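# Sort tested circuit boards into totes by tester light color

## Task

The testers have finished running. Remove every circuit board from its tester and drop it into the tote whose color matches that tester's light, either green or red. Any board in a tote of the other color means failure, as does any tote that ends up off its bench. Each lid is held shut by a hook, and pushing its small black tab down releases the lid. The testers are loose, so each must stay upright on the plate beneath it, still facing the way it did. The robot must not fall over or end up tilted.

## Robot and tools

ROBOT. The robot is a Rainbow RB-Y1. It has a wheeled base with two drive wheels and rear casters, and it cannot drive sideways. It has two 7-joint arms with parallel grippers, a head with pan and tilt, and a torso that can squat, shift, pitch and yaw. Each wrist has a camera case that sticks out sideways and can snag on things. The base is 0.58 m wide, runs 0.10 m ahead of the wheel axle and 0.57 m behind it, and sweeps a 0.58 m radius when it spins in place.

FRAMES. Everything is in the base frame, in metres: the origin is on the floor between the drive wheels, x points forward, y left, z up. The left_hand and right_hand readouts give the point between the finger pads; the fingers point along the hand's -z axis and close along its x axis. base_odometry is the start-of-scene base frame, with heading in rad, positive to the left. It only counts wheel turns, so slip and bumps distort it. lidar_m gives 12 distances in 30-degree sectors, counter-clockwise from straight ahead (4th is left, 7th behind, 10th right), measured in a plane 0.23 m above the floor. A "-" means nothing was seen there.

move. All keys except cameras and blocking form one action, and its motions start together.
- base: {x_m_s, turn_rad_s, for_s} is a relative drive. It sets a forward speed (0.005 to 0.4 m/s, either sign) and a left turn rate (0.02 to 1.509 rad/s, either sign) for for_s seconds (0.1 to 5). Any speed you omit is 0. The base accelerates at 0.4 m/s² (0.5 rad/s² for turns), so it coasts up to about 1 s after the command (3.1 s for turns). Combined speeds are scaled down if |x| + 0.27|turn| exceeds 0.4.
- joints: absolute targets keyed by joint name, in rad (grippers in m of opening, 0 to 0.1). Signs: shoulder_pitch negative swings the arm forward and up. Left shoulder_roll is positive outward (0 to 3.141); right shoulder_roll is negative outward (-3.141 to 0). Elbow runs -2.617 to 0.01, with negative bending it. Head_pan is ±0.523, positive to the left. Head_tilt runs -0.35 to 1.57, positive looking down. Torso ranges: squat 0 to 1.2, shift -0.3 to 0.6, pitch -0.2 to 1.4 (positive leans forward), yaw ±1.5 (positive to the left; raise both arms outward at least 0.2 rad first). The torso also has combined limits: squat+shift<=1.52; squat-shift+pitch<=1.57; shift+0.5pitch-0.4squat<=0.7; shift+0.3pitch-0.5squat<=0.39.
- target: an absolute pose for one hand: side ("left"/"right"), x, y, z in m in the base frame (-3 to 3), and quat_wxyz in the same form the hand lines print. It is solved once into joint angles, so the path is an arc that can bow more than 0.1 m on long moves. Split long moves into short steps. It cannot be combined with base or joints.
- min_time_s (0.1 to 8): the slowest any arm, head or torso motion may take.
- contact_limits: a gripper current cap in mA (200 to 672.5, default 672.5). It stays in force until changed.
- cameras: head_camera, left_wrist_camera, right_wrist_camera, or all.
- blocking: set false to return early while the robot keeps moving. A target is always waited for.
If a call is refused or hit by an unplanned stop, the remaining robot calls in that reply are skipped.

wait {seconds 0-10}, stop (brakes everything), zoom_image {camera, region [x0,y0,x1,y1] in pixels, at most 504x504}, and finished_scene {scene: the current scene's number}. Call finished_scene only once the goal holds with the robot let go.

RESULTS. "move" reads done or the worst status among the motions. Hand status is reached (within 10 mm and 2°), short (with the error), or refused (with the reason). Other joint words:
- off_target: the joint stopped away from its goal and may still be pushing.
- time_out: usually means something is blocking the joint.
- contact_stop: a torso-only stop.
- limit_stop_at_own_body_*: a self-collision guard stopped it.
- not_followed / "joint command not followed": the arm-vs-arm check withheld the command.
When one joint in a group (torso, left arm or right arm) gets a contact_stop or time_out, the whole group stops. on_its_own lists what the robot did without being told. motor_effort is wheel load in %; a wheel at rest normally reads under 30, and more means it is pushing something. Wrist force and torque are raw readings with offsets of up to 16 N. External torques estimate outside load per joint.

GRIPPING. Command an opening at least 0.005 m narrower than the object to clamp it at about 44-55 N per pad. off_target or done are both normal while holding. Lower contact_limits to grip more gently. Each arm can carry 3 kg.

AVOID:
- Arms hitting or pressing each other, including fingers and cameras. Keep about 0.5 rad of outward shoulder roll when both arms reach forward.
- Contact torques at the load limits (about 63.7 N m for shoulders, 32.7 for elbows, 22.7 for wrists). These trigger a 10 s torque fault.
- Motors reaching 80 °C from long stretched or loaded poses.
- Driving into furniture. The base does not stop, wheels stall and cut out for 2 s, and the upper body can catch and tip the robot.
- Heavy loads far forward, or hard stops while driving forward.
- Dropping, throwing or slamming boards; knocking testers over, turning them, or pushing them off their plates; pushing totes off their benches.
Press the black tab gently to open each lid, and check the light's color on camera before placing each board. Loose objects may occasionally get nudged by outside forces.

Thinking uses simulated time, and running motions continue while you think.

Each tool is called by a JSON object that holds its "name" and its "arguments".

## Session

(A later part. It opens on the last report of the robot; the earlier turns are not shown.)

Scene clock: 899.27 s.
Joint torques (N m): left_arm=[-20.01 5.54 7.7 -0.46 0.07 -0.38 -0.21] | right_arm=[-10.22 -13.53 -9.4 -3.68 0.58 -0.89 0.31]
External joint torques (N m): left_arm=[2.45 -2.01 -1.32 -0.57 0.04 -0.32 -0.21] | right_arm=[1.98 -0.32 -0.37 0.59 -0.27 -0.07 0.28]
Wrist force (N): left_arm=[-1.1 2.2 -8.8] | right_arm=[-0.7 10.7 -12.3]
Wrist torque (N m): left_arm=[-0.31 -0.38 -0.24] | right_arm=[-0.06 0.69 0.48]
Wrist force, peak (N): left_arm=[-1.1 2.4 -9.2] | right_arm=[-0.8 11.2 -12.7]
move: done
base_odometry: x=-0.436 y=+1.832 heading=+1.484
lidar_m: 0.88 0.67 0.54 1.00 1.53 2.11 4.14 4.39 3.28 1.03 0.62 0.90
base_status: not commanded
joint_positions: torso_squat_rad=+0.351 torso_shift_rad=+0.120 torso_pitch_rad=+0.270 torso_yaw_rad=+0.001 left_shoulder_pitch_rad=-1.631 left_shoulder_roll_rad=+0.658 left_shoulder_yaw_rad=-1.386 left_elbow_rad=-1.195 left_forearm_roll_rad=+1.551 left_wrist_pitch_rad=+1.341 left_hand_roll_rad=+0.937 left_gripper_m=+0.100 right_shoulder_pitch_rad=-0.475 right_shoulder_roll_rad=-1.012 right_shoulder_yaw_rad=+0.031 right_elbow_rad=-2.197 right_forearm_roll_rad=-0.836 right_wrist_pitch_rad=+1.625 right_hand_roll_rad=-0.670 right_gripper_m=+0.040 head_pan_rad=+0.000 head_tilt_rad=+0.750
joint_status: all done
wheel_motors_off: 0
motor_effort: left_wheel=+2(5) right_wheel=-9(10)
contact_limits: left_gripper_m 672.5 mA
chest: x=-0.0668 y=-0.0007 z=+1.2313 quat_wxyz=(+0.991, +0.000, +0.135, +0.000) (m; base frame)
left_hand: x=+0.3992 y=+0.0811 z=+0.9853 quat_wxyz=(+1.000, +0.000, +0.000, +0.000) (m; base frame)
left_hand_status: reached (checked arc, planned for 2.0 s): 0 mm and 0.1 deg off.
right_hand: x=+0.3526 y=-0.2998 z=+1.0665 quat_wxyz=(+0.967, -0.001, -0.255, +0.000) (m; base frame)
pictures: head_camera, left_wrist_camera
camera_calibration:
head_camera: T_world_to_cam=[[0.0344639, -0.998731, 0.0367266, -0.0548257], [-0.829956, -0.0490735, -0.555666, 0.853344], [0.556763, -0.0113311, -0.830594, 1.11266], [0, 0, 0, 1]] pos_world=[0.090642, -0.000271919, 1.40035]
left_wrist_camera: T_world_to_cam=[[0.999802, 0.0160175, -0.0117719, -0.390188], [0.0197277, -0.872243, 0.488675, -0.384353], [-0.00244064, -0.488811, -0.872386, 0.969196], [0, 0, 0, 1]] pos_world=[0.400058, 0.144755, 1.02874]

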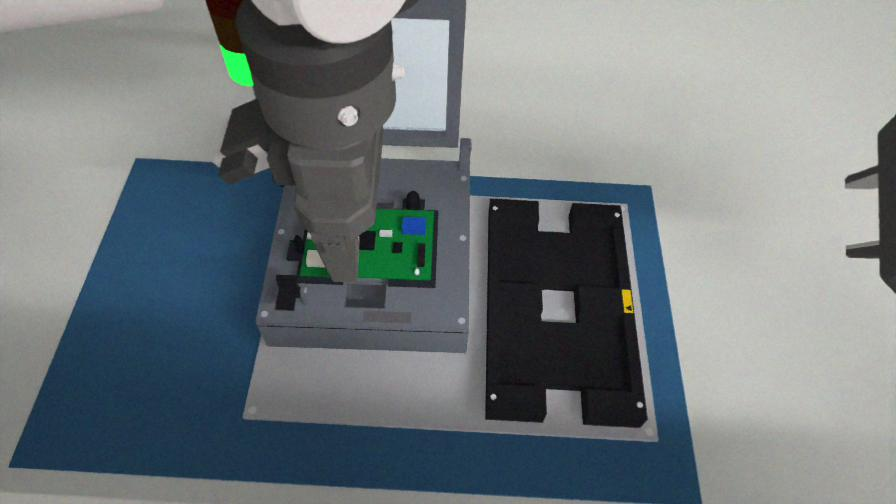

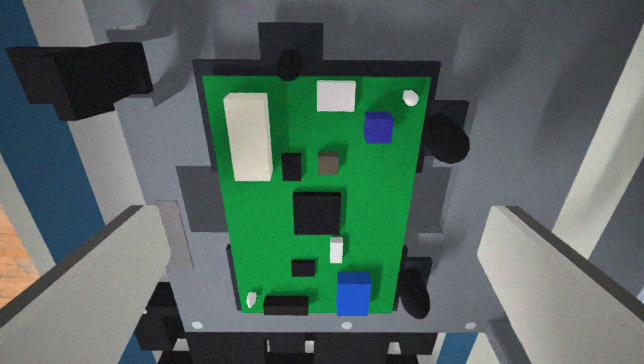

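{"name": "move", "arguments": {"target": {"side":"left","x":0.399,"y":0.074,"z":0.974,"quat_wxyz":[1,0,0,0]}, "min_time_s": 1.5, "cameras": ["head_camera","left_wrist_camera"]}}

{"name": "zoom_image", "arguments": {"camera": "head_camera", "region": [260, 200, 460, 360]}}

{"name": "zoom_image", "arguments": {"camera": "left_wrist_camera", "region": [80, 80, 560, 364]}}

Scene clock: 926.73 s.
Joint torques (N m): left_arm=[-20.27 5.53 7.39 1.01 -0.05 -0.37 0.42] | right_arm=[-10.43 -13.67 -9.27 -3.55 0.53 -0.9 0.22]
External joint torques (N m): left_arm=[2.23 -1.9 -1.47 0.97 -0.08 -0.31 0.42] | right_arm=[1.77 -0.45 -0.24 0.72 -0.32 -0.08 0.19]
Wrist force (N): left_arm=[-1.3 2.1 -8.9] | right_arm=[-0.8 10.7 -12.3]
Wrist torque (N m): left_arm=[-0.31 -0.37 -0.22] | right_arm=[-0.06 0.70 0.47]
Wrist force, peak (N): left_arm=[-1.1 2.2 -9.0] | right_arm=[-0.9 11.1 -12.7]
move: done
base_odometry: x=-0.436 y=+1.832 heading=+1.484
lidar_m: 0.89 0.68 0.54 1.00 1.53 2.12 4.14 4.39 3.28 1.02 0.62 0.90
base_status: not commanded
joint_positions: torso_squat_rad=+0.351 torso_shift_rad=+0.120 torso_pitch_rad=+0.270 torso_yaw_rad=+0.001 left_shoulder_pitch_rad=-1.621 left_shoulder_roll_rad=+0.625 left_shoulder_yaw_rad=-1.394 left_elbow_rad=-1.166 left_forearm_roll_rad=+1.540 left_wrist_pitch_rad=+1.325 left_hand_roll_rad=+0.938 left_gripper_m=+0.100 right_shoulder_pitch_rad=-0.475 right_shoulder_roll_rad=-1.012 right_shoulder_yaw_rad=+0.031 right_elbow_rad=-2.197 right_forearm_roll_rad=-0.836 right_wrist_pitch_rad=+1.625 right_hand_roll_rad=-0.670 right_gripper_m=+0.040 head_pan_rad=+0.000 head_tilt_rad=+0.750
joint_status: all done
wheel_motors_off: 0
motor_effort: left_wheel=+3(4) right_wheel=-8(9)
contact_limits: left_gripper_m 672.5 mA
chest: x=-0.0668 y=-0.0007 z=+1.2313 quat_wxyz=(+0.991, +0.000, +0.135, +0.000) (m; base frame)
left_hand: x=+0.3987 y=+0.0742 z=+0.9747 quat_wxyz=(+1.000, +0.000, -0.001, +0.000) (m; base frame)
left_hand_status: reached (checked arc, planned for 1.5 s): 1 mm and 0.1 deg off.
right_hand: x=+0.3526 y=-0.2998 z=+1.0665 quat_wxyz=(+0.967, -0.001, -0.255, +0.000) (m; base frame)
pictures: head_camera, left_wrist_camera
camera_calibration:
head_camera: T_world_to_cam=[[0.0344639, -0.998731, 0.0367266, -0.0548257], [-0.829956, -0.0490735, -0.555666, 0.853344], [0.556763, -0.0113311, -0.830594, 1.11266], [0, 0, 0, 1]] pos_world=[0.090642, -0.000271919, 1.40035]
left_wrist_camera: T_world_to_cam=[[0.99982, 0.0152255, -0.0113436, -0.390041], [0.0188279, -0.872149, 0.488877, -0.385043], [-0.00244993, -0.489003, -0.872279, 0.956494], [0, 0, 0, 1]] pos_world=[0.399563, 0.137852, 1.01814]

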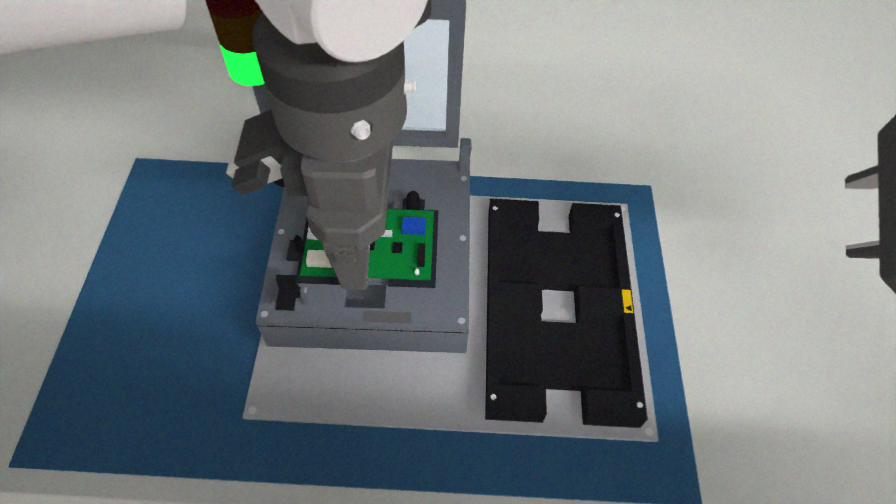

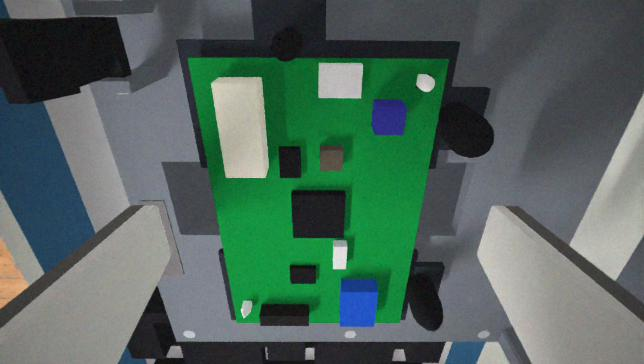

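Scaled by 2.520 from the camera's 896x504 image, which has a finer 1280x720 frame.

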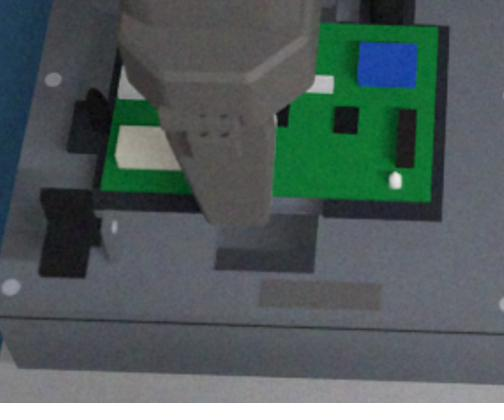

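Scaled by 1.050 from the camera's 644x364 image, which has a finer 920x520 frame.

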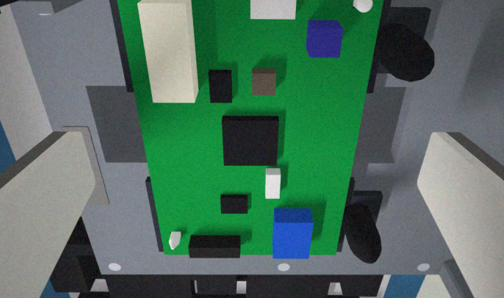

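{"name": "move", "arguments": {"target": {"side":"left","x":0.399,"y":0.071,"z":0.962,"quat_wxyz":[1,0,0,0]}, "min_time_s": 1.5, "cameras": ["head_camera","left_wrist_camera"]}}

{"name": "zoom_image", "arguments": {"camera": "head_camera", "region": [260, 200, 460, 360]}}

Scene clock: 945.50 s.
Joint torques (N m): left_arm=[-19.92 5.41 7.16 0.97 0.03 -0.42 -0.27] | right_arm=[-10.09 -13.61 -9.2 -3.65 0.58 -0.9 0.17]
External joint torques (N m): left_arm=[2.6 -1.92 -1.52 0.99 0.01 -0.36 -0.27] | right_arm=[2.11 -0.39 -0.17 0.63 -0.27 -0.09 0.14]
Wrist force (N): left_arm=[-1.4 2.3 -9.0] | right_arm=[-1.0 10.7 -12.3]
Wrist torque (N m): left_arm=[-0.30 -0.40 -0.23] | right_arm=[-0.04 0.66 0.48]
Wrist force, peak (N): left_arm=[-1.5 2.1 -9.4] | right_arm=[-1.1 11.0 -12.7]
move: done
base_odometry: x=-0.436 y=+1.832 heading=+1.484
lidar_m: 0.88 0.67 0.54 1.00 1.52 2.13 4.14 4.39 3.28 1.03 0.62 0.90
base_status: not commanded
joint_positions: torso_squat_rad=+0.351 torso_shift_rad=+0.120 torso_pitch_rad=+0.270 torso_yaw_rad=+0.001 left_shoulder_pitch_rad=-1.605 left_shoulder_roll_rad=+0.599 left_shoulder_yaw_rad=-1.403 left_elbow_rad=-1.135 left_forearm_roll_rad=+1.529 left_wrist_pitch_rad=+1.305 left_hand_roll_rad=+0.931 left_gripper_m=+0.100 right_shoulder_pitch_rad=-0.475 right_shoulder_roll_rad=-1.012 right_shoulder_yaw_rad=+0.031 right_elbow_rad=-2.197 right_forearm_roll_rad=-0.836 right_wrist_pitch_rad=+1.625 right_hand_roll_rad=-0.670 right_gripper_m=+0.040 head_pan_rad=+0.000 head_tilt_rad=+0.750
joint_status: all done
wheel_motors_off: 0
motor_effort: left_wheel=+3(5) right_wheel=-8(9)
contact_limits: left_gripper_m 672.5 mA
chest: x=-0.0668 y=-0.0007 z=+1.2313 quat_wxyz=(+0.991, +0.000, +0.135, +0.000) (m; base frame)
left_hand: x=+0.3987 y=+0.0712 z=+0.9627 quat_wxyz=(+1.000, +0.000, -0.001, +0.000) (m; base frame)
left_hand_status: reached (checked arc, planned for 1.5 s): 1 mm and 0.1 deg off.
right_hand: x=+0.3526 y=-0.2998 z=+1.0665 quat_wxyz=(+0.967, -0.001, -0.255, +0.000) (m; base frame)
pictures: head_camera, left_wrist_camera
camera_calibration:
head_camera: T_world_to_cam=[[0.0344639, -0.998731, 0.0367266, -0.0548257], [-0.829956, -0.0490735, -0.555666, 0.853344], [0.556763, -0.0113311, -0.830594, 1.11266], [0, 0, 0, 1]] pos_world=[0.090642, -0.000271919, 1.40035]
left_wrist_camera: T_world_to_cam=[[0.999816, 0.0154514, -0.0113484, -0.390155], [0.0190268, -0.872254, 0.488682, -0.381661], [-0.00234786, -0.488809, -0.872388, 0.944604], [0, 0, 0, 1]] pos_world=[0.399563, 0.134854, 1.00614]

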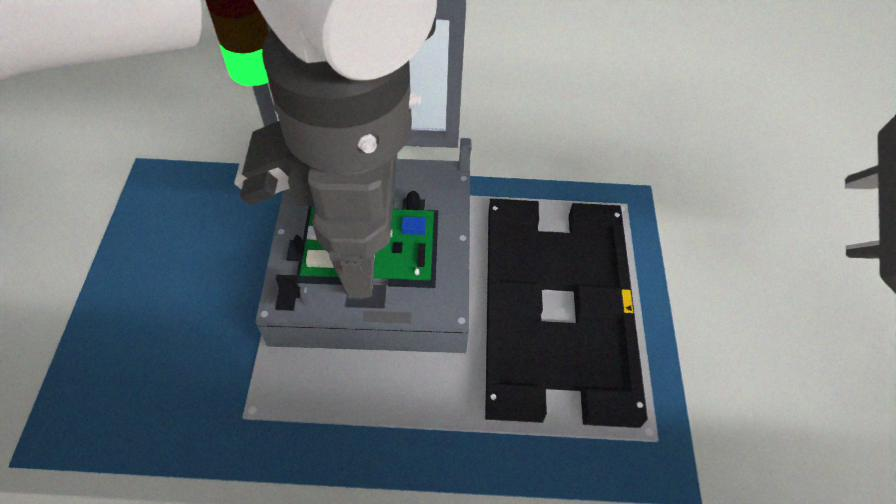

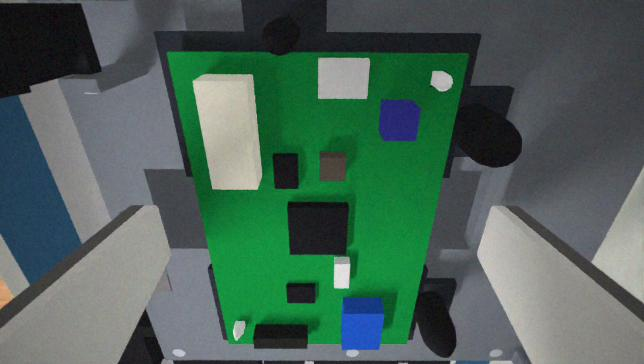

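Scaled by 2.520 from the camera's 896x504 image, which has a finer 1280x720 frame.

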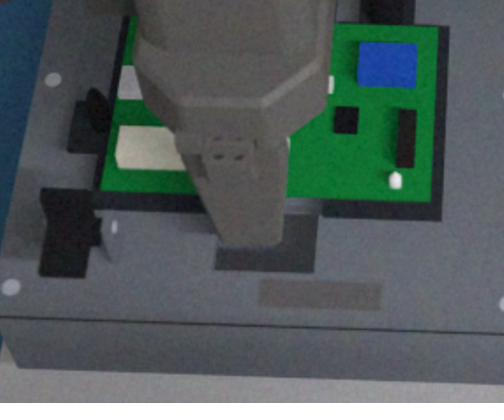

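{"name": "move", "arguments": {"target": {"side":"left","x":0.399,"y":0.068,"z":0.947,"quat_wxyz":[1,0,0,0]}, "min_time_s": 2, "cameras": ["head_camera","left_wrist_camera"]}}

{"name": "zoom_image", "arguments": {"camera": "head_camera", "region": [260, 200, 460, 360]}}

Scene clock: 953.80 s.
Joint torques (N m): left_arm=[-18.47 4.48 6.28 1.04 0.03 -0.55 -0.34] | right_arm=[-10.28 -13.53 -9.34 -3.55 0.56 -0.86 0.25]
External joint torques (N m): left_arm=[4.1 -2.71 -2.1 1.13 0 -0.49 -0.34] | right_arm=[1.92 -0.32 -0.31 0.72 -0.29 -0.05 0.22]
Wrist force (N): left_arm=[-2.8 2.8 -2.6] | right_arm=[-1.0 10.8 -12.3]
Wrist torque (N m): left_arm=[-0.22 -0.65 -0.19] | right_arm=[-0.06 0.67 0.48]
Wrist force, peak (N): left_arm=[-1.4 2.4 -9.2] | right_arm=[-0.8 11.2 -12.7]
move: done
base_odometry: x=-0.436 y=+1.832 heading=+1.484
lidar_m: 0.88 0.67 0.54 1.00 1.53 2.12 4.14 4.39 3.28 1.03 0.62 0.89
base_status: not commanded
joint_positions: torso_squat_rad=+0.351 torso_shift_rad=+0.120 torso_pitch_rad=+0.270 torso_yaw_rad=+0.001 left_shoulder_pitch_rad=-1.585 left_shoulder_roll_rad=+0.563 left_shoulder_yaw_rad=-1.412 left_elbow_rad=-1.087 left_forearm_roll_rad=+1.517 left_wrist_pitch_rad=+1.281 left_hand_roll_rad=+0.916 left_gripper_m=+0.100 right_shoulder_pitch_rad=-0.475 right_shoulder_roll_rad=-1.012 right_shoulder_yaw_rad=+0.031 right_elbow_rad=-2.197 right_forearm_roll_rad=-0.836 right_wrist_pitch_rad=+1.625 right_hand_roll_rad=-0.670 right_gripper_m=+0.040 head_pan_rad=+0.000 head_tilt_rad=+0.750
joint_status: all done
wheel_motors_off: 0
motor_effort: left_wheel=+3(5) right_wheel=-9(10)
contact_limits: left_gripper_m 672.5 mA
chest: x=-0.0669 y=-0.0007 z=+1.2313 quat_wxyz=(+0.991, +0.000, +0.134, +0.000) (m; base frame)
left_hand: x=+0.3993 y=+0.0680 z=+0.9476 quat_wxyz=(+1.000, +0.000, -0.001, +0.000) (m; base frame)
left_hand_status: reached (checked arc, planned for 2.0 s): 1 mm and 0.1 deg off.
right_hand: x=+0.3526 y=-0.2998 z=+1.0666 quat_wxyz=(+0.967, -0.001, -0.255, +0.000) (m; base frame)
pictures: head_camera, left_wrist_camera
camera_calibration:
head_camera: T_world_to_cam=[[0.0344569, -0.998731, 0.0367303, -0.0548339], [-0.829879, -0.0490714, -0.555781, 0.853553], [0.556878, -0.0113312, -0.830517, 1.11262], [0, 0, 0, 1]] pos_world=[0.0906419, -0.000271927, 1.40045]
left_wrist_camera: T_world_to_cam=[[0.999813, 0.0157203, -0.0112724, -0.390986], [0.0192247, -0.87214, 0.488879, -0.377374], [-0.00214583, -0.489004, -0.872279, 0.929704], [0, 0, 0, 1]] pos_world=[0.400163, 0.131652, 0.991044]

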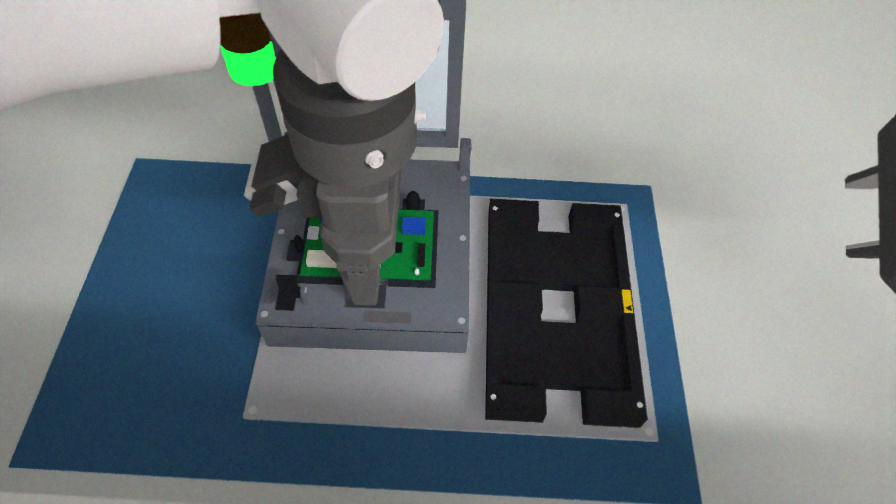

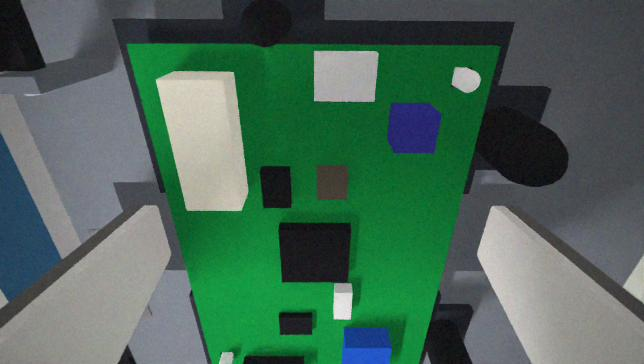

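Scaled by 2.520 from the camera's 896x504 image, which has a finer 1280x720 frame.

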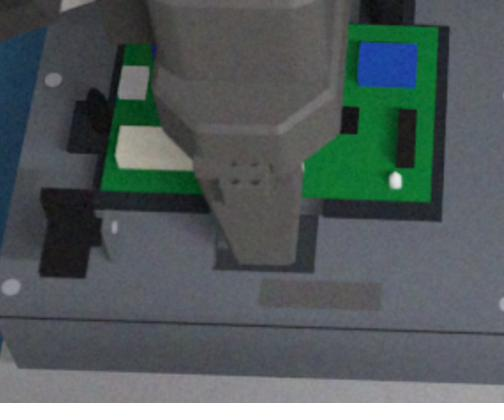

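{"name": "move", "arguments": {"joints": {"left_gripper_m":0.03}, "cameras": ["left_wrist_camera"]}}

{"name": "move", "arguments": {"target": {"side":"left","x":0.399,"y":0.068,"z":0.962,"quat_wxyz":[1,0,0,0]}, "min_time_s": 3, "cameras": ["head_camera","left_wrist_camera"]}}

Scene clock: 959.27 s.
Joint torques (N m): left_arm=[-22.32 7.32 7.78 1.66 -1.46 -1.72 -0.17] | right_arm=[-10.2 -13.63 -9.54 -3.75 0.61 -0.92 0.13]
External joint torques (N m): left_arm=[0.24 0.13 -0.6 1.75 -1.49 -1.66 -0.17] | right_arm=[2.01 -0.41 -0.51 0.52 -0.24 -0.1 0.1]
Wrist force (N): left_arm=[-10.5 3.2 -5.7] | right_arm=[-0.4 10.8 -12.2]
Wrist torque (N m): left_arm=[-0.30 -0.11 -0.33] | right_arm=[-0.05 0.73 0.49]
Wrist force, peak (N): left_arm=[-19.8 4.6 -2.8] | right_arm=[-0.8 11.0 -12.8]
move: off_target
base_odometry: x=-0.436 y=+1.832 heading=+1.484
lidar_m: 0.88 0.68 0.54 1.00 1.53 2.12 4.14 4.40 3.27 1.03 0.63 0.90
base_status: not commanded
joint_positions: torso_squat_rad=+0.351 torso_shift_rad=+0.120 torso_pitch_rad=+0.270 torso_yaw_rad=+0.001 left_shoulder_pitch_rad=-1.584 left_shoulder_roll_rad=+0.563 left_shoulder_yaw_rad=-1.413 left_elbow_rad=-1.087 left_forearm_roll_rad=+1.518 left_wrist_pitch_rad=+1.281 left_hand_roll_rad=+0.916 left_gripper_m=+0.070 right_shoulder_pitch_rad=-0.475 right_shoulder_roll_rad=-1.012 right_shoulder_yaw_rad=+0.031 right_elbow_rad=-2.197 right_forearm_roll_rad=-0.836 right_wrist_pitch_rad=+1.625 right_hand_roll_rad=-0.670 right_gripper_m=+0.040 head_pan_rad=+0.000 head_tilt_rad=+0.750
joint_status: left_gripper_m off_target (ended at +0.070, target +0.030)
wheel_motors_off: 0
motor_effort: left_wheel=+3(4) right_wheel=-7(9)
contact_limits: left_gripper_m 672.5 mA
chest: x=-0.0670 y=-0.0007 z=+1.2313 quat_wxyz=(+0.991, +0.000, +0.134, +0.000) (m; base frame)
left_hand: x=+0.3986 y=+0.0679 z=+0.9471 quat_wxyz=(+1.000, +0.000, +0.000, +0.000) (m; base frame)
right_hand: x=+0.3525 y=-0.2998 z=+1.0666 quat_wxyz=(+0.967, -0.001, -0.255, +0.000) (m; base frame)
pictures: left_wrist_camera
camera_calibration:
left_wrist_camera: T_world_to_cam=[[0.999802, 0.0152197, -0.012815, -0.388782], [0.0195411, -0.872301, 0.488578, -0.37701], [-0.00374257, -0.488732, -0.872426, 0.929964], [0, 0, 0, 1]] pos_world=[0.399552, 0.131554, 0.990542]

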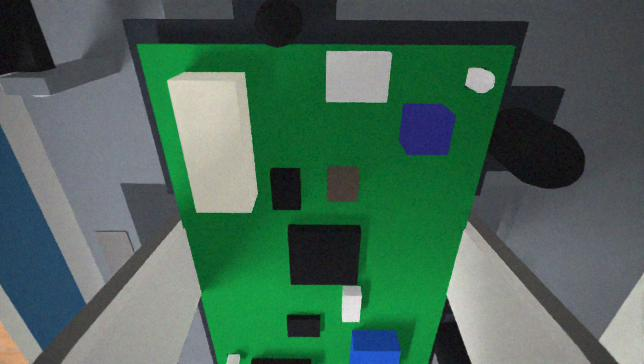

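Scene clock: 962.60 s.
Joint torques (N m): left_arm=[-22.45 8.48 9.59 -0.58 0.43 0.35 0.43] | right_arm=[-10.11 -13.68 -9.57 -3.75 0.62 -0.9 0.25]
External joint torques (N m): left_arm=[0.14 1.18 1.02 -0.55 0.4 0.4 0.43] | right_arm=[2.09 -0.47 -0.54 0.52 -0.23 -0.09 0.22]
Wrist force (N): left_arm=[-1.6 2.1 -9.3] | right_arm=[-1.0 11.0 -12.1]
Wrist torque (N m): left_arm=[-0.27 -0.42 -0.22] | right_arm=[-0.07 0.65 0.48]
Wrist force, peak (N): left_arm=[-8.6 0.9 -13.3] | right_arm=[-0.6 11.2 -12.6]
move: done
base_odometry: x=-0.436 y=+1.832 heading=+1.484
lidar_m: 0.88 0.68 0.54 1.00 1.52 2.12 4.14 4.40 3.28 1.03 0.62 0.90
base_status: not commanded
joint_positions: torso_squat_rad=+0.351 torso_shift_rad=+0.120 torso_pitch_rad=+0.270 torso_yaw_rad=+0.001 left_shoulder_pitch_rad=-1.606 left_shoulder_roll_rad=+0.583 left_shoulder_yaw_rad=-1.403 left_elbow_rad=-1.115 left_forearm_roll_rad=+1.529 left_wrist_pitch_rad=+1.306 left_hand_roll_rad=+0.926 left_gripper_m=+0.070 right_shoulder_pitch_rad=-0.475 right_shoulder_roll_rad=-1.012 right_shoulder_yaw_rad=+0.031 right_elbow_rad=-2.197 right_forearm_roll_rad=-0.836 right_wrist_pitch_rad=+1.625 right_hand_roll_rad=-0.670 right_gripper_m=+0.040 head_pan_rad=+0.000 head_tilt_rad=+0.750
joint_status: all done
wheel_motors_off: 0
motor_effort: left_wheel=+3(5) right_wheel=-6(9)
contact_limits: left_gripper_m 672.5 mA
chest: x=-0.0669 y=-0.0007 z=+1.2313 quat_wxyz=(+0.991, +0.000, +0.134, +0.000) (m; base frame)
left_hand: x=+0.3991 y=+0.0679 z=+0.9613 quat_wxyz=(+1.000, +0.000, +0.000, +0.000) (m; base frame)
left_hand_status: reached (checked arc, planned for 3.0 s): 1 mm and 0.1 deg off.
right_hand: x=+0.3525 y=-0.2998 z=+1.0666 quat_wxyz=(+0.967, -0.001, -0.255, +0.000) (m; base frame)
pictures: head_camera, left_wrist_camera
camera_calibration:
head_camera: T_world_to_cam=[[0.0344548, -0.998731, 0.0367336, -0.0548349], [-0.829833, -0.0490724, -0.55585, 0.853563], [0.556947, -0.011331, -0.830471, 1.11261], [0, 0, 0, 1]] pos_world=[0.0905418, -0.000271923, 1.40045]
left_wrist_camera: T_world_to_cam=[[0.999807, 0.0148697, -0.0128359, -0.389034], [0.0192432, -0.872659, 0.487951, -0.383245], [-0.00394568, -0.488103, -0.872777, 0.942661], [0, 0, 0, 1]] pos_world=[0.400053, 0.131458, 1.00474]

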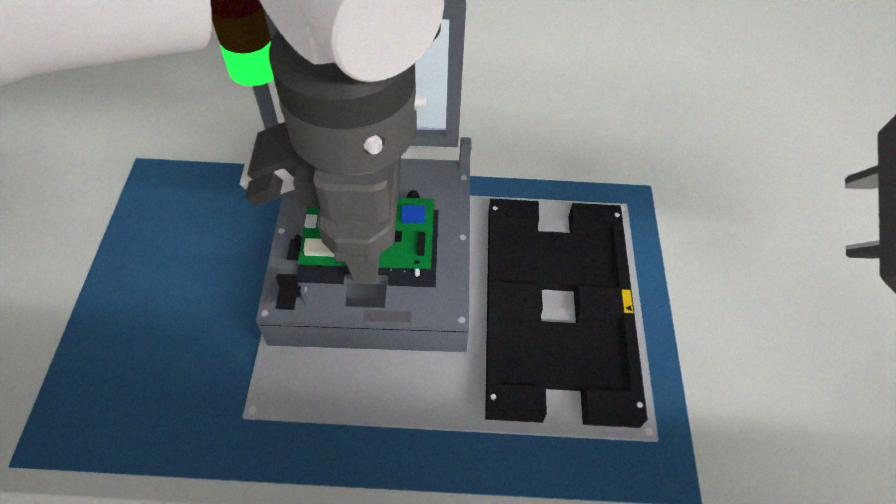

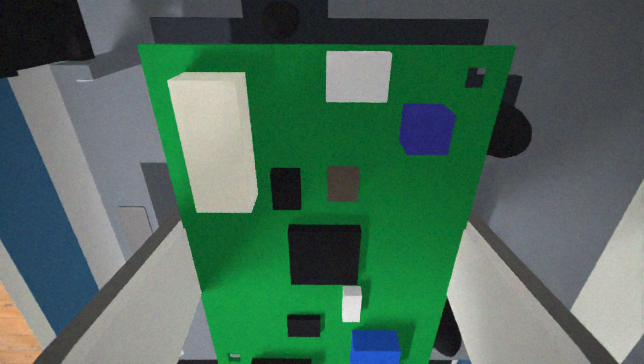

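{"name": "move", "arguments": {"target": {"side":"left","x":0.39,"y":0.075,"z":1.12,"quat_wxyz":[1,0,0,0]}, "min_time_s": 3}}

{"name": "move", "arguments": {"base": {"x_m_s":-0.2,"for_s":3.5}, "cameras": ["head_camera"]}}

{"name": "move", "arguments": {"target": {"side":"left","x":0.3,"y":0.12,"z":1.13,"quat_wxyz":[0.995,0,-0.1,0.015]}, "min_time_s": 2}}

{"name": "move", "arguments": {"joints": {"torso_shift_rad":0,"torso_pitch_rad":0,"head_tilt_rad":0.5}, "min_time_s": 2.5, "cameras": ["head_camera","left_wrist_camera"]}}

Scene clock: 975.30 s.
Joint torques (N m): left_arm=[-21.81 8.71 10.87 0.35 0.39 0.23 0.45] | right_arm=[-10.39 -13.56 -9.62 -3.65 0.53 -0.86 0.21]
External joint torques (N m): left_arm=[0.26 0.98 1.29 -0.74 0.36 0.28 0.45] | right_arm=[1.81 -0.34 -0.59 0.62 -0.32 -0.05 0.18]
Wrist force (N): left_arm=[-1.8 1.9 -9.2] | right_arm=[-0.8 10.7 -12.5]
Wrist torque (N m): left_arm=[-0.25 -0.41 -0.22] | right_arm=[-0.06 0.70 0.49]
Wrist force, peak (N): left_arm=[-1.6 2.0 -9.7] | right_arm=[-1.1 11.2 -12.5]
move: done
base_odometry: x=-0.436 y=+1.832 heading=+1.484
lidar_m: 0.88 0.68 0.54 1.00 1.52 2.13 4.14 4.40 3.28 1.03 0.62 0.90
base_status: not commanded
joint_positions: torso_squat_rad=+0.351 torso_shift_rad=+0.120 torso_pitch_rad=+0.270 torso_yaw_rad=+0.001 left_shoulder_pitch_rad=-1.846 left_shoulder_roll_rad=+0.771 left_shoulder_yaw_rad=-1.278 left_elbow_rad=-1.302 left_forearm_roll_rad=+1.698 left_wrist_pitch_rad=+1.585 left_hand_roll_rad=+0.994 left_gripper_m=+0.070 right_shoulder_pitch_rad=-0.475 right_shoulder_roll_rad=-1.012 right_shoulder_yaw_rad=+0.031 right_elbow_rad=-2.197 right_forearm_roll_rad=-0.836 right_wrist_pitch_rad=+1.625 right_hand_roll_rad=-0.670 right_gripper_m=+0.040 head_pan_rad=+0.000 head_tilt_rad=+0.750
joint_status: all done
wheel_motors_off: 0
motor_effort: left_wheel=+3(5) right_wheel=-7(9)
contact_limits: left_gripper_m 672.5 mA
chest: x=-0.0669 y=-0.0007 z=+1.2313 quat_wxyz=(+0.991, +0.000, +0.134, +0.000) (m; base frame)
left_hand: x=+0.3900 y=+0.0750 z=+1.1198 quat_wxyz=(+1.000, +0.000, +0.000, +0.000) (m; base frame)
left_hand_status: reached (checked arc, planned for 3.0 s): 0 mm and 0.0 deg off.
right_hand: x=+0.3525 y=-0.2998 z=+1.0666 quat_wxyz=(+0.967, -0.001, -0.255, +0.000) (m; base frame)
pictures: none

Scene clock: 979.60 s.
Joint torques (N m): left_arm=[-20.79 8.37 10.14 0.82 0.3 0.19 0.43] | right_arm=[-10.54 -13.31 -9.3 -3.68 0.55 -0.88 0.26]
External joint torques (N m): left_arm=[1.28 0.63 0.57 -0.26 0.26 0.25 0.43] | right_arm=[1.66 -0.1 -0.27 0.6 -0.3 -0.06 0.23]
Wrist force (N): left_arm=[-1.7 2.0 -9.4] | right_arm=[-1.0 10.6 -12.3]
Wrist torque (N m): left_arm=[-0.27 -0.40 -0.21] | right_arm=[-0.05 0.68 0.48]
Wrist force, peak (N): left_arm=[-1.8 1.9 -9.7] | right_arm=[-0.5 11.0 -13.0]
move: done
base_odometry: x=-0.497 y=+1.134 heading=+1.484
lidar_m: 1.58 1.06 1.35 1.47 1.54 2.14 3.44 3.57 3.27 3.16 1.30 1.07
base_status: done (sent for 3.5 of 3.5 s)
joint_positions: torso_squat_rad=+0.351 torso_shift_rad=+0.120 torso_pitch_rad=+0.270 torso_yaw_rad=+0.001 left_shoulder_pitch_rad=-1.846 left_shoulder_roll_rad=+0.771 left_shoulder_yaw_rad=-1.278 left_elbow_rad=-1.302 left_forearm_roll_rad=+1.698 left_wrist_pitch_rad=+1.585 left_hand_roll_rad=+0.994 left_gripper_m=+0.070 right_shoulder_pitch_rad=-0.475 right_shoulder_roll_rad=-1.012 right_shoulder_yaw_rad=+0.031 right_elbow_rad=-2.197 right_forearm_roll_rad=-0.836 right_wrist_pitch_rad=+1.625 right_hand_roll_rad=-0.670 right_gripper_m=+0.040 head_pan_rad=+0.000 head_tilt_rad=+0.750
joint_status: not commanded
wheel_motors_off: 0
motor_effort: left_wheel=-1(23) right_wheel=+2(29)
contact_limits: left_gripper_m 672.5 mA
chest: x=-0.0669 y=-0.0007 z=+1.2313 quat_wxyz=(+0.991, +0.000, +0.134, +0.000) (m; base frame)
left_hand: x=+0.3900 y=+0.0749 z=+1.1199 quat_wxyz=(+1.000, +0.000, +0.000, +0.000) (m; base frame)
right_hand: x=+0.3525 y=-0.2998 z=+1.0666 quat_wxyz=(+0.967, -0.001, -0.255, +0.000) (m; base frame)
pictures: head_camera
camera_calibration:
head_camera: T_world_to_cam=[[0.0344548, -0.998731, 0.0367336, -0.0548349], [-0.829833, -0.0490724, -0.55585, 0.853563], [0.556947, -0.011331, -0.830471, 1.11261], [0, 0, 0, 1]] pos_world=[0.0905418, -0.000271923, 1.40045]

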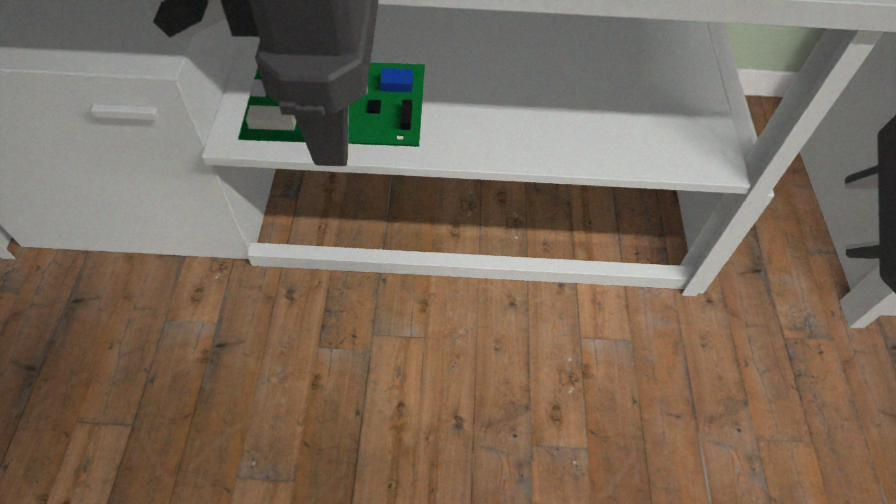

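Scene clock: 981.93 s.
Joint torques (N m): left_arm=[-14.47 6.62 10.86 1.38 -0.27 -0.41 0.21] | right_arm=[-10.61 -13.76 -9.27 -3.61 0.6 -0.89 0.2]
External joint torques (N m): left_arm=[1.87 0.72 1.13 -0.45 0.07 -0.32 0.22] | right_arm=[1.59 -0.55 -0.24 0.67 -0.24 -0.08 0.17]
Wrist force (N): left_arm=[-2.9 1.9 -9.0] | right_arm=[-0.6 10.8 -12.4]
Wrist torque (N m): left_arm=[-0.23 -0.46 -0.24] | right_arm=[-0.08 0.72 0.48]
Wrist force, peak (N): left_arm=[-2.8 1.9 -9.8] | right_arm=[-1.1 11.0 -12.7]
move: done
base_odometry: x=-0.497 y=+1.134 heading=+1.484
lidar_m: 1.58 1.05 1.35 1.47 1.54 2.14 3.43 3.57 3.27 3.16 1.30 1.08
base_status: not commanded
joint_positions: torso_squat_rad=+0.351 torso_shift_rad=+0.120 torso_pitch_rad=+0.270 torso_yaw_rad=+0.001 left_shoulder_pitch_rad=-1.804 left_shoulder_roll_rad=+1.152 left_shoulder_yaw_rad=-1.251 left_elbow_rad=-2.097 left_forearm_roll_rad=+1.572 left_wrist_pitch_rad=+1.479 left_hand_roll_rad=+1.452 left_gripper_m=+0.070 right_shoulder_pitch_rad=-0.475 right_shoulder_roll_rad=-1.012 right_shoulder_yaw_rad=+0.031 right_elbow_rad=-2.197 right_forearm_roll_rad=-0.836 right_wrist_pitch_rad=+1.625 right_hand_roll_rad=-0.670 right_gripper_m=+0.040 head_pan_rad=+0.000 head_tilt_rad=+0.750
joint_status: all done
wheel_motors_off: 0
motor_effort: left_wheel=-3(4) right_wheel=+3(4)
contact_limits: left_gripper_m 672.5 mA
chest: x=-0.0669 y=-0.0007 z=+1.2313 quat_wxyz=(+0.991, +0.000, +0.134, +0.000) (m; base frame)
left_hand: x=+0.3000 y=+0.1199 z=+1.1300 quat_wxyz=(+0.995, +0.000, -0.100, +0.015) (m; base frame)
left_hand_status: reached (checked arc, planned for 2.0 s): 0 mm and 0.0 deg off.
right_hand: x=+0.3525 y=-0.2998 z=+1.0665 quat_wxyz=(+0.967, -0.001, -0.255, +0.000) (m; base frame)
pictures: none

Scene clock: 984.73 s.
Joint torques (N m): left_arm=[-13.98 6.09 10.22 3.29 -0.67 -0.47 0.14] | right_arm=[-13.36 -12.95 -8.97 -2.41 0.84 -1.26 0.27]
External joint torques (N m): left_arm=[1.52 0.95 1.02 -0.72 0.15 -0.3 0.17] | right_arm=[1.47 -0.41 -0.05 0.44 -0.24 -0.1 0.23]
Wrist force (N): left_arm=[-4.7 1.9 -8.6] | right_arm=[-2.5 10.6 -11.5]
Wrist torque (N m): left_arm=[-0.23 -0.54 -0.23] | right_arm=[-0.06 0.59 0.46]
Wrist force, peak (N): left_arm=[-4.8 1.9 -8.8] | right_arm=[-1.1 11.0 -12.7]
move: done
base_odometry: x=-0.497 y=+1.134 heading=+1.484
lidar_m: 1.58 1.06 1.35 1.47 1.53 2.14 3.43 3.57 3.27 3.16 1.30 1.07
base_status: not commanded
joint_positions: torso_squat_rad=+0.351 torso_shift_rad=+0.000 torso_pitch_rad=+0.000 torso_yaw_rad=+0.001 left_shoulder_pitch_rad=-1.804 left_shoulder_roll_rad=+1.152 left_shoulder_yaw_rad=-1.251 left_elbow_rad=-2.097 left_forearm_roll_rad=+1.572 left_wrist_pitch_rad=+1.479 left_hand_roll_rad=+1.452 left_gripper_m=+0.070 right_shoulder_pitch_rad=-0.475 right_shoulder_roll_rad=-1.012 right_shoulder_yaw_rad=+0.031 right_elbow_rad=-2.197 right_forearm_roll_rad=-0.836 right_wrist_pitch_rad=+1.625 right_hand_roll_rad=-0.670 right_gripper_m=+0.040 head_pan_rad=+0.000 head_tilt_rad=+0.500
joint_status: all done
wheel_motors_off: 0
motor_effort: left_wheel=-2(4) right_wheel=+2(4)
contact_limits: left_gripper_m 672.5 mA
chest: x=-0.2280 y=-0.0007 z=+1.2472 quat_wxyz=(+1.000, +0.000, +0.000, +0.000) (m; base frame)
left_hand: x=+0.1526 y=+0.1199 z=+1.2474 quat_wxyz=(+0.972, -0.002, -0.233, +0.015) (m; base frame)
right_hand: x=+0.2201 y=-0.2999 z=+1.2002 quat_wxyz=(+0.924, -0.001, -0.383, +0.000) (m; base frame)
pictures: head_camera, left_wrist_camera
camera_calibration:
head_camera: T_world_to_cam=[[0.011258, -0.998753, 0.0486409, -0.0705135], [-0.4442, -0.048576, -0.89461, 1.26215], [0.895857, -0.0115348, -0.444193, 0.766468], [0, 0, 0, 1]] pos_world=[-0.125202, -0.000274067, 1.47303]
left_wrist_camera: T_world_to_cam=[[0.89626, 0.0448437, 0.441256, -0.69393], [-0.179667, -0.872886, 0.453641, -0.399599], [0.405509, -0.485859, -0.774276, 1.03119], [0, 0, 0, 1]] pos_world=[0.13199, 0.183328, 1.2859]

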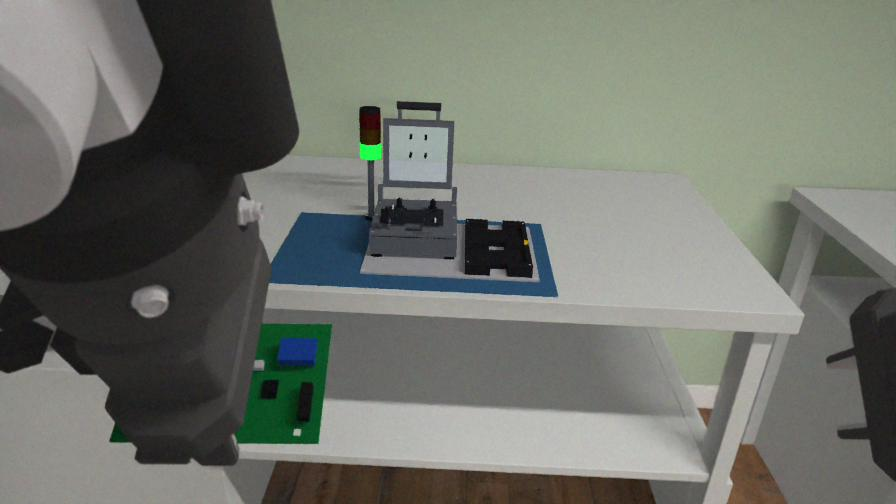

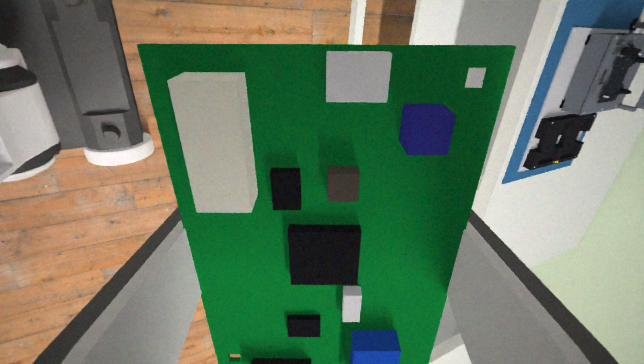

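{"name": "move", "arguments": {"base": {"turn_rad_s":-0.5,"for_s":5}, "joints": {"head_tilt_rad":0.6}}}

{"name": "move", "arguments": {"base": {"x_m_s":0.3,"for_s":5}}}

{"name": "move", "arguments": {"base": {"x_m_s":0.3,"for_s":4.75}}}

{"name": "move", "arguments": {"base": {"turn_rad_s":-0.4,"for_s":1.63}, "cameras": ["head_camera"]}}

Scene clock: 999.47 s.
Joint torques (N m): left_arm=[-13.77 6.24 10.19 3.33 -0.62 -0.36 0.18] | right_arm=[-13.16 -12.54 -9.07 -2.36 0.79 -1.2 0.22]
External joint torques (N m): left_arm=[1.73 1.1 0.99 -0.67 0.21 -0.2 0.2] | right_arm=[1.67 0 -0.16 0.49 -0.29 -0.04 0.18]
Wrist force (N): left_arm=[-4.9 2.2 -8.5] | right_arm=[-2.2 10.7 -11.0]
Wrist torque (N m): left_arm=[-0.26 -0.57 -0.24] | right_arm=[-0.06 0.59 0.46]
Wrist force, peak (N): left_arm=[-4.9 2.1 -9.0] | right_arm=[-2.1 11.0 -11.5]
move: done
base_odometry: x=-0.497 y=+1.134 heading=-1.016
lidar_m: 3.90 3.17 2.88 1.30 1.07 1.24 1.06 1.51 1.49 1.65 2.49 3.44
base_status: done (sent for 5 of 5 s)
joint_positions: torso_squat_rad=+0.351 torso_shift_rad=+0.000 torso_pitch_rad=+0.000 torso_yaw_rad=+0.001 left_shoulder_pitch_rad=-1.804 left_shoulder_roll_rad=+1.152 left_shoulder_yaw_rad=-1.251 left_elbow_rad=-2.097 left_forearm_roll_rad=+1.572 left_wrist_pitch_rad=+1.479 left_hand_roll_rad=+1.452 left_gripper_m=+0.070 right_shoulder_pitch_rad=-0.475 right_shoulder_roll_rad=-1.012 right_shoulder_yaw_rad=+0.031 right_elbow_rad=-2.197 right_forearm_roll_rad=-0.836 right_wrist_pitch_rad=+1.625 right_hand_roll_rad=-0.670 right_gripper_m=+0.040 head_pan_rad=+0.000 head_tilt_rad=+0.600
joint_status: all done
wheel_motors_off: 0
motor_effort: left_wheel=+3(29) right_wheel=+0(27)
contact_limits: left_gripper_m 672.5 mA
chest: x=-0.2280 y=-0.0007 z=+1.2472 quat_wxyz=(+1.000, +0.000, +0.000, +0.000) (m; base frame)
left_hand: x=+0.1526 y=+0.1199 z=+1.2474 quat_wxyz=(+0.972, -0.002, -0.233, +0.015) (m; base frame)
right_hand: x=+0.2201 y=-0.2999 z=+1.2002 quat_wxyz=(+0.924, -0.001, -0.383, +0.000) (m; base frame)
pictures: none

Scene clock: 1005.57 s.
Joint torques (N m): left_arm=[-14.34 6 9.8 3.63 -0.57 -0.4 0.19] | right_arm=[-12.97 -12.9 -9.12 -2.43 0.87 -1.17 0.23]
External joint torques (N m): left_arm=[1.16 0.86 0.6 -0.38 0.26 -0.24 0.21] | right_arm=[1.86 -0.36 -0.21 0.43 -0.2 -0.01 0.19]
Wrist force (N): left_arm=[-4.8 2.1 -8.5] | right_arm=[-2.4 10.8 -11.3]
Wrist torque (N m): left_arm=[-0.25 -0.57 -0.23] | right_arm=[-0.07 0.59 0.45]
Wrist force, peak (N): left_arm=[-5.2 2.3 -8.7] | right_arm=[-2.3 11.0 -11.5]
move: done
base_odometry: x=+0.293 y=-0.141 heading=-1.016
lidar_m: 2.53 2.22 2.20 2.41 2.07 2.01 2.56 2.45 2.44 2.65 2.24 2.22
base_status: done (sent for 5 of 5 s)
joint_positions: torso_squat_rad=+0.351 torso_shift_rad=+0.000 torso_pitch_rad=+0.000 torso_yaw_rad=+0.001 left_shoulder_pitch_rad=-1.804 left_shoulder_roll_rad=+1.152 left_shoulder_yaw_rad=-1.251 left_elbow_rad=-2.097 left_forearm_roll_rad=+1.572 left_wrist_pitch_rad=+1.479 left_hand_roll_rad=+1.452 left_gripper_m=+0.070 right_shoulder_pitch_rad=-0.475 right_shoulder_roll_rad=-1.012 right_shoulder_yaw_rad=+0.031 right_elbow_rad=-2.197 right_forearm_roll_rad=-0.836 right_wrist_pitch_rad=+1.625 right_hand_roll_rad=-0.670 right_gripper_m=+0.040 head_pan_rad=+0.000 head_tilt_rad=+0.600
joint_status: not commanded
wheel_motors_off: 0
motor_effort: left_wheel=-2(31) right_wheel=+0(28)
contact_limits: left_gripper_m 672.5 mA
chest: x=-0.2280 y=-0.0007 z=+1.2473 quat_wxyz=(+1.000, +0.000, +0.000, +0.000) (m; base frame)
left_hand: x=+0.1527 y=+0.1199 z=+1.2473 quat_wxyz=(+0.972, -0.002, -0.233, +0.015) (m; base frame)
right_hand: x=+0.2201 y=-0.2999 z=+1.2002 quat_wxyz=(+0.924, -0.001, -0.383, +0.000) (m; base frame)
pictures: none

Scene clock: 1011.43 s.
Joint torques (N m): left_arm=[-14.41 5.84 9.78 3.76 -0.62 -0.32 0.18] | right_arm=[-12.96 -12.79 -8.97 -2.41 0.79 -1.19 0.27]
External joint torques (N m): left_arm=[1.09 0.7 0.58 -0.24 0.21 -0.16 0.21] | right_arm=[1.87 -0.24 -0.06 0.44 -0.29 -0.03 0.22]
Wrist force (N): left_arm=[-4.7 2.1 -8.4] | right_arm=[-2.3 10.4 -11.2]
Wrist torque (N m): left_arm=[-0.26 -0.54 -0.23] | right_arm=[0.00 0.60 0.45]
Wrist force, peak (N): left_arm=[-4.3 2.2 -9.1] | right_arm=[-2.5 11.0 -11.4]
move: done
base_odometry: x=+1.046 y=-1.356 heading=-1.016
lidar_m: 1.19 1.31 1.28 1.44 2.22 3.19 3.99 3.35 3.13 1.65 1.35 1.14
base_status: done (sent for 4.77 of 4.77 s)
joint_positions: torso_squat_rad=+0.351 torso_shift_rad=+0.000 torso_pitch_rad=+0.000 torso_yaw_rad=+0.001 left_shoulder_pitch_rad=-1.804 left_shoulder_roll_rad=+1.153 left_shoulder_yaw_rad=-1.251 left_elbow_rad=-2.097 left_forearm_roll_rad=+1.572 left_wrist_pitch_rad=+1.479 left_hand_roll_rad=+1.452 left_gripper_m=+0.070 right_shoulder_pitch_rad=-0.475 right_shoulder_roll_rad=-1.012 right_shoulder_yaw_rad=+0.031 right_elbow_rad=-2.197 right_forearm_roll_rad=-0.836 right_wrist_pitch_rad=+1.625 right_hand_roll_rad=-0.670 right_gripper_m=+0.040 head_pan_rad=+0.000 head_tilt_rad=+0.600
joint_status: not commanded
wheel_motors_off: 0
motor_effort: left_wheel=-3(17) right_wheel=+0(26)
contact_limits: left_gripper_m 672.5 mA
chest: x=-0.2280 y=-0.0007 z=+1.2473 quat_wxyz=(+1.000, +0.000, +0.000, +0.000) (m; base frame)
left_hand: x=+0.1527 y=+0.1199 z=+1.2473 quat_wxyz=(+0.972, -0.002, -0.233, +0.015) (m; base frame)
right_hand: x=+0.2201 y=-0.2999 z=+1.2002 quat_wxyz=(+0.924, -0.001, -0.383, +0.000) (m; base frame)
pictures: none

Scene clock: 1014.17 s.
Joint torques (N m): left_arm=[-14.56 5.7 9.82 3.63 -0.55 -0.39 0.14] | right_arm=[-13.15 -12.91 -9 -2.44 0.8 -1.19 0.24]
External joint torques (N m): left_arm=[0.94 0.56 0.62 -0.37 0.28 -0.23 0.17] | right_arm=[1.67 -0.36 -0.08 0.41 -0.28 -0.03 0.2]
Wrist force (N): left_arm=[-5.2 2.1 -8.5] | right_arm=[-2.4 10.3 -11.1]
Wrist torque (N m): left_arm=[-0.25 -0.62 -0.23] | right_arm=[-0.01 0.59 0.46]
Wrist force, peak (N): left_arm=[-5.0 2.3 -8.8] | right_arm=[-2.5 11.1 -11.4]
move: done
base_odometry: x=+1.046 y=-1.356 heading=-1.669
lidar_m: 1.14 1.15 1.34 1.28 1.38 1.92 3.19 3.45 3.43 3.31 1.62 1.33
base_status: done (sent for 1.63 of 1.63 s)
joint_positions: torso_squat_rad=+0.351 torso_shift_rad=+0.000 torso_pitch_rad=+0.000 torso_yaw_rad=+0.001 left_shoulder_pitch_rad=-1.804 left_shoulder_roll_rad=+1.153 left_shoulder_yaw_rad=-1.251 left_elbow_rad=-2.097 left_forearm_roll_rad=+1.572 left_wrist_pitch_rad=+1.479 left_hand_roll_rad=+1.452 left_gripper_m=+0.070 right_shoulder_pitch_rad=-0.475 right_shoulder_roll_rad=-1.012 right_shoulder_yaw_rad=+0.031 right_elbow_rad=-2.197 right_forearm_roll_rad=-0.836 right_wrist_pitch_rad=+1.625 right_hand_roll_rad=-0.670 right_gripper_m=+0.040 head_pan_rad=+0.000 head_tilt_rad=+0.600
joint_status: not commanded
wheel_motors_off: 0
motor_effort: left_wheel=+1(27) right_wheel=+0(28)
contact_limits: left_gripper_m 672.5 mA
chest: x=-0.2280 y=-0.0007 z=+1.2473 quat_wxyz=(+1.000, +0.000, +0.000, +0.000) (m; base frame)
left_hand: x=+0.1527 y=+0.1199 z=+1.2473 quat_wxyz=(+0.972, -0.002, -0.233, +0.015) (m; base frame)
right_hand: x=+0.2201 y=-0.2999 z=+1.2002 quat_wxyz=(+0.924, -0.001, -0.383, +0.000) (m; base frame)
pictures: head_camera
camera_calibration:
head_camera: T_world_to_cam=[[0.016114, -0.998748, 0.0473578, -0.0676617], [-0.531331, -0.0486764, -0.845765, 1.17353], [0.847011, -0.011534, -0.53145, 0.88262], [0, 0, 0, 1]] pos_world=[-0.122966, -0.0002737, 1.4648]

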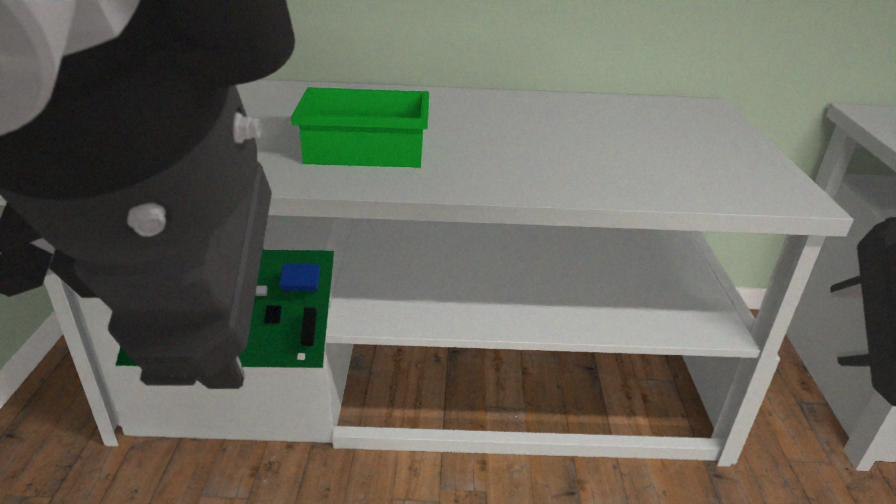

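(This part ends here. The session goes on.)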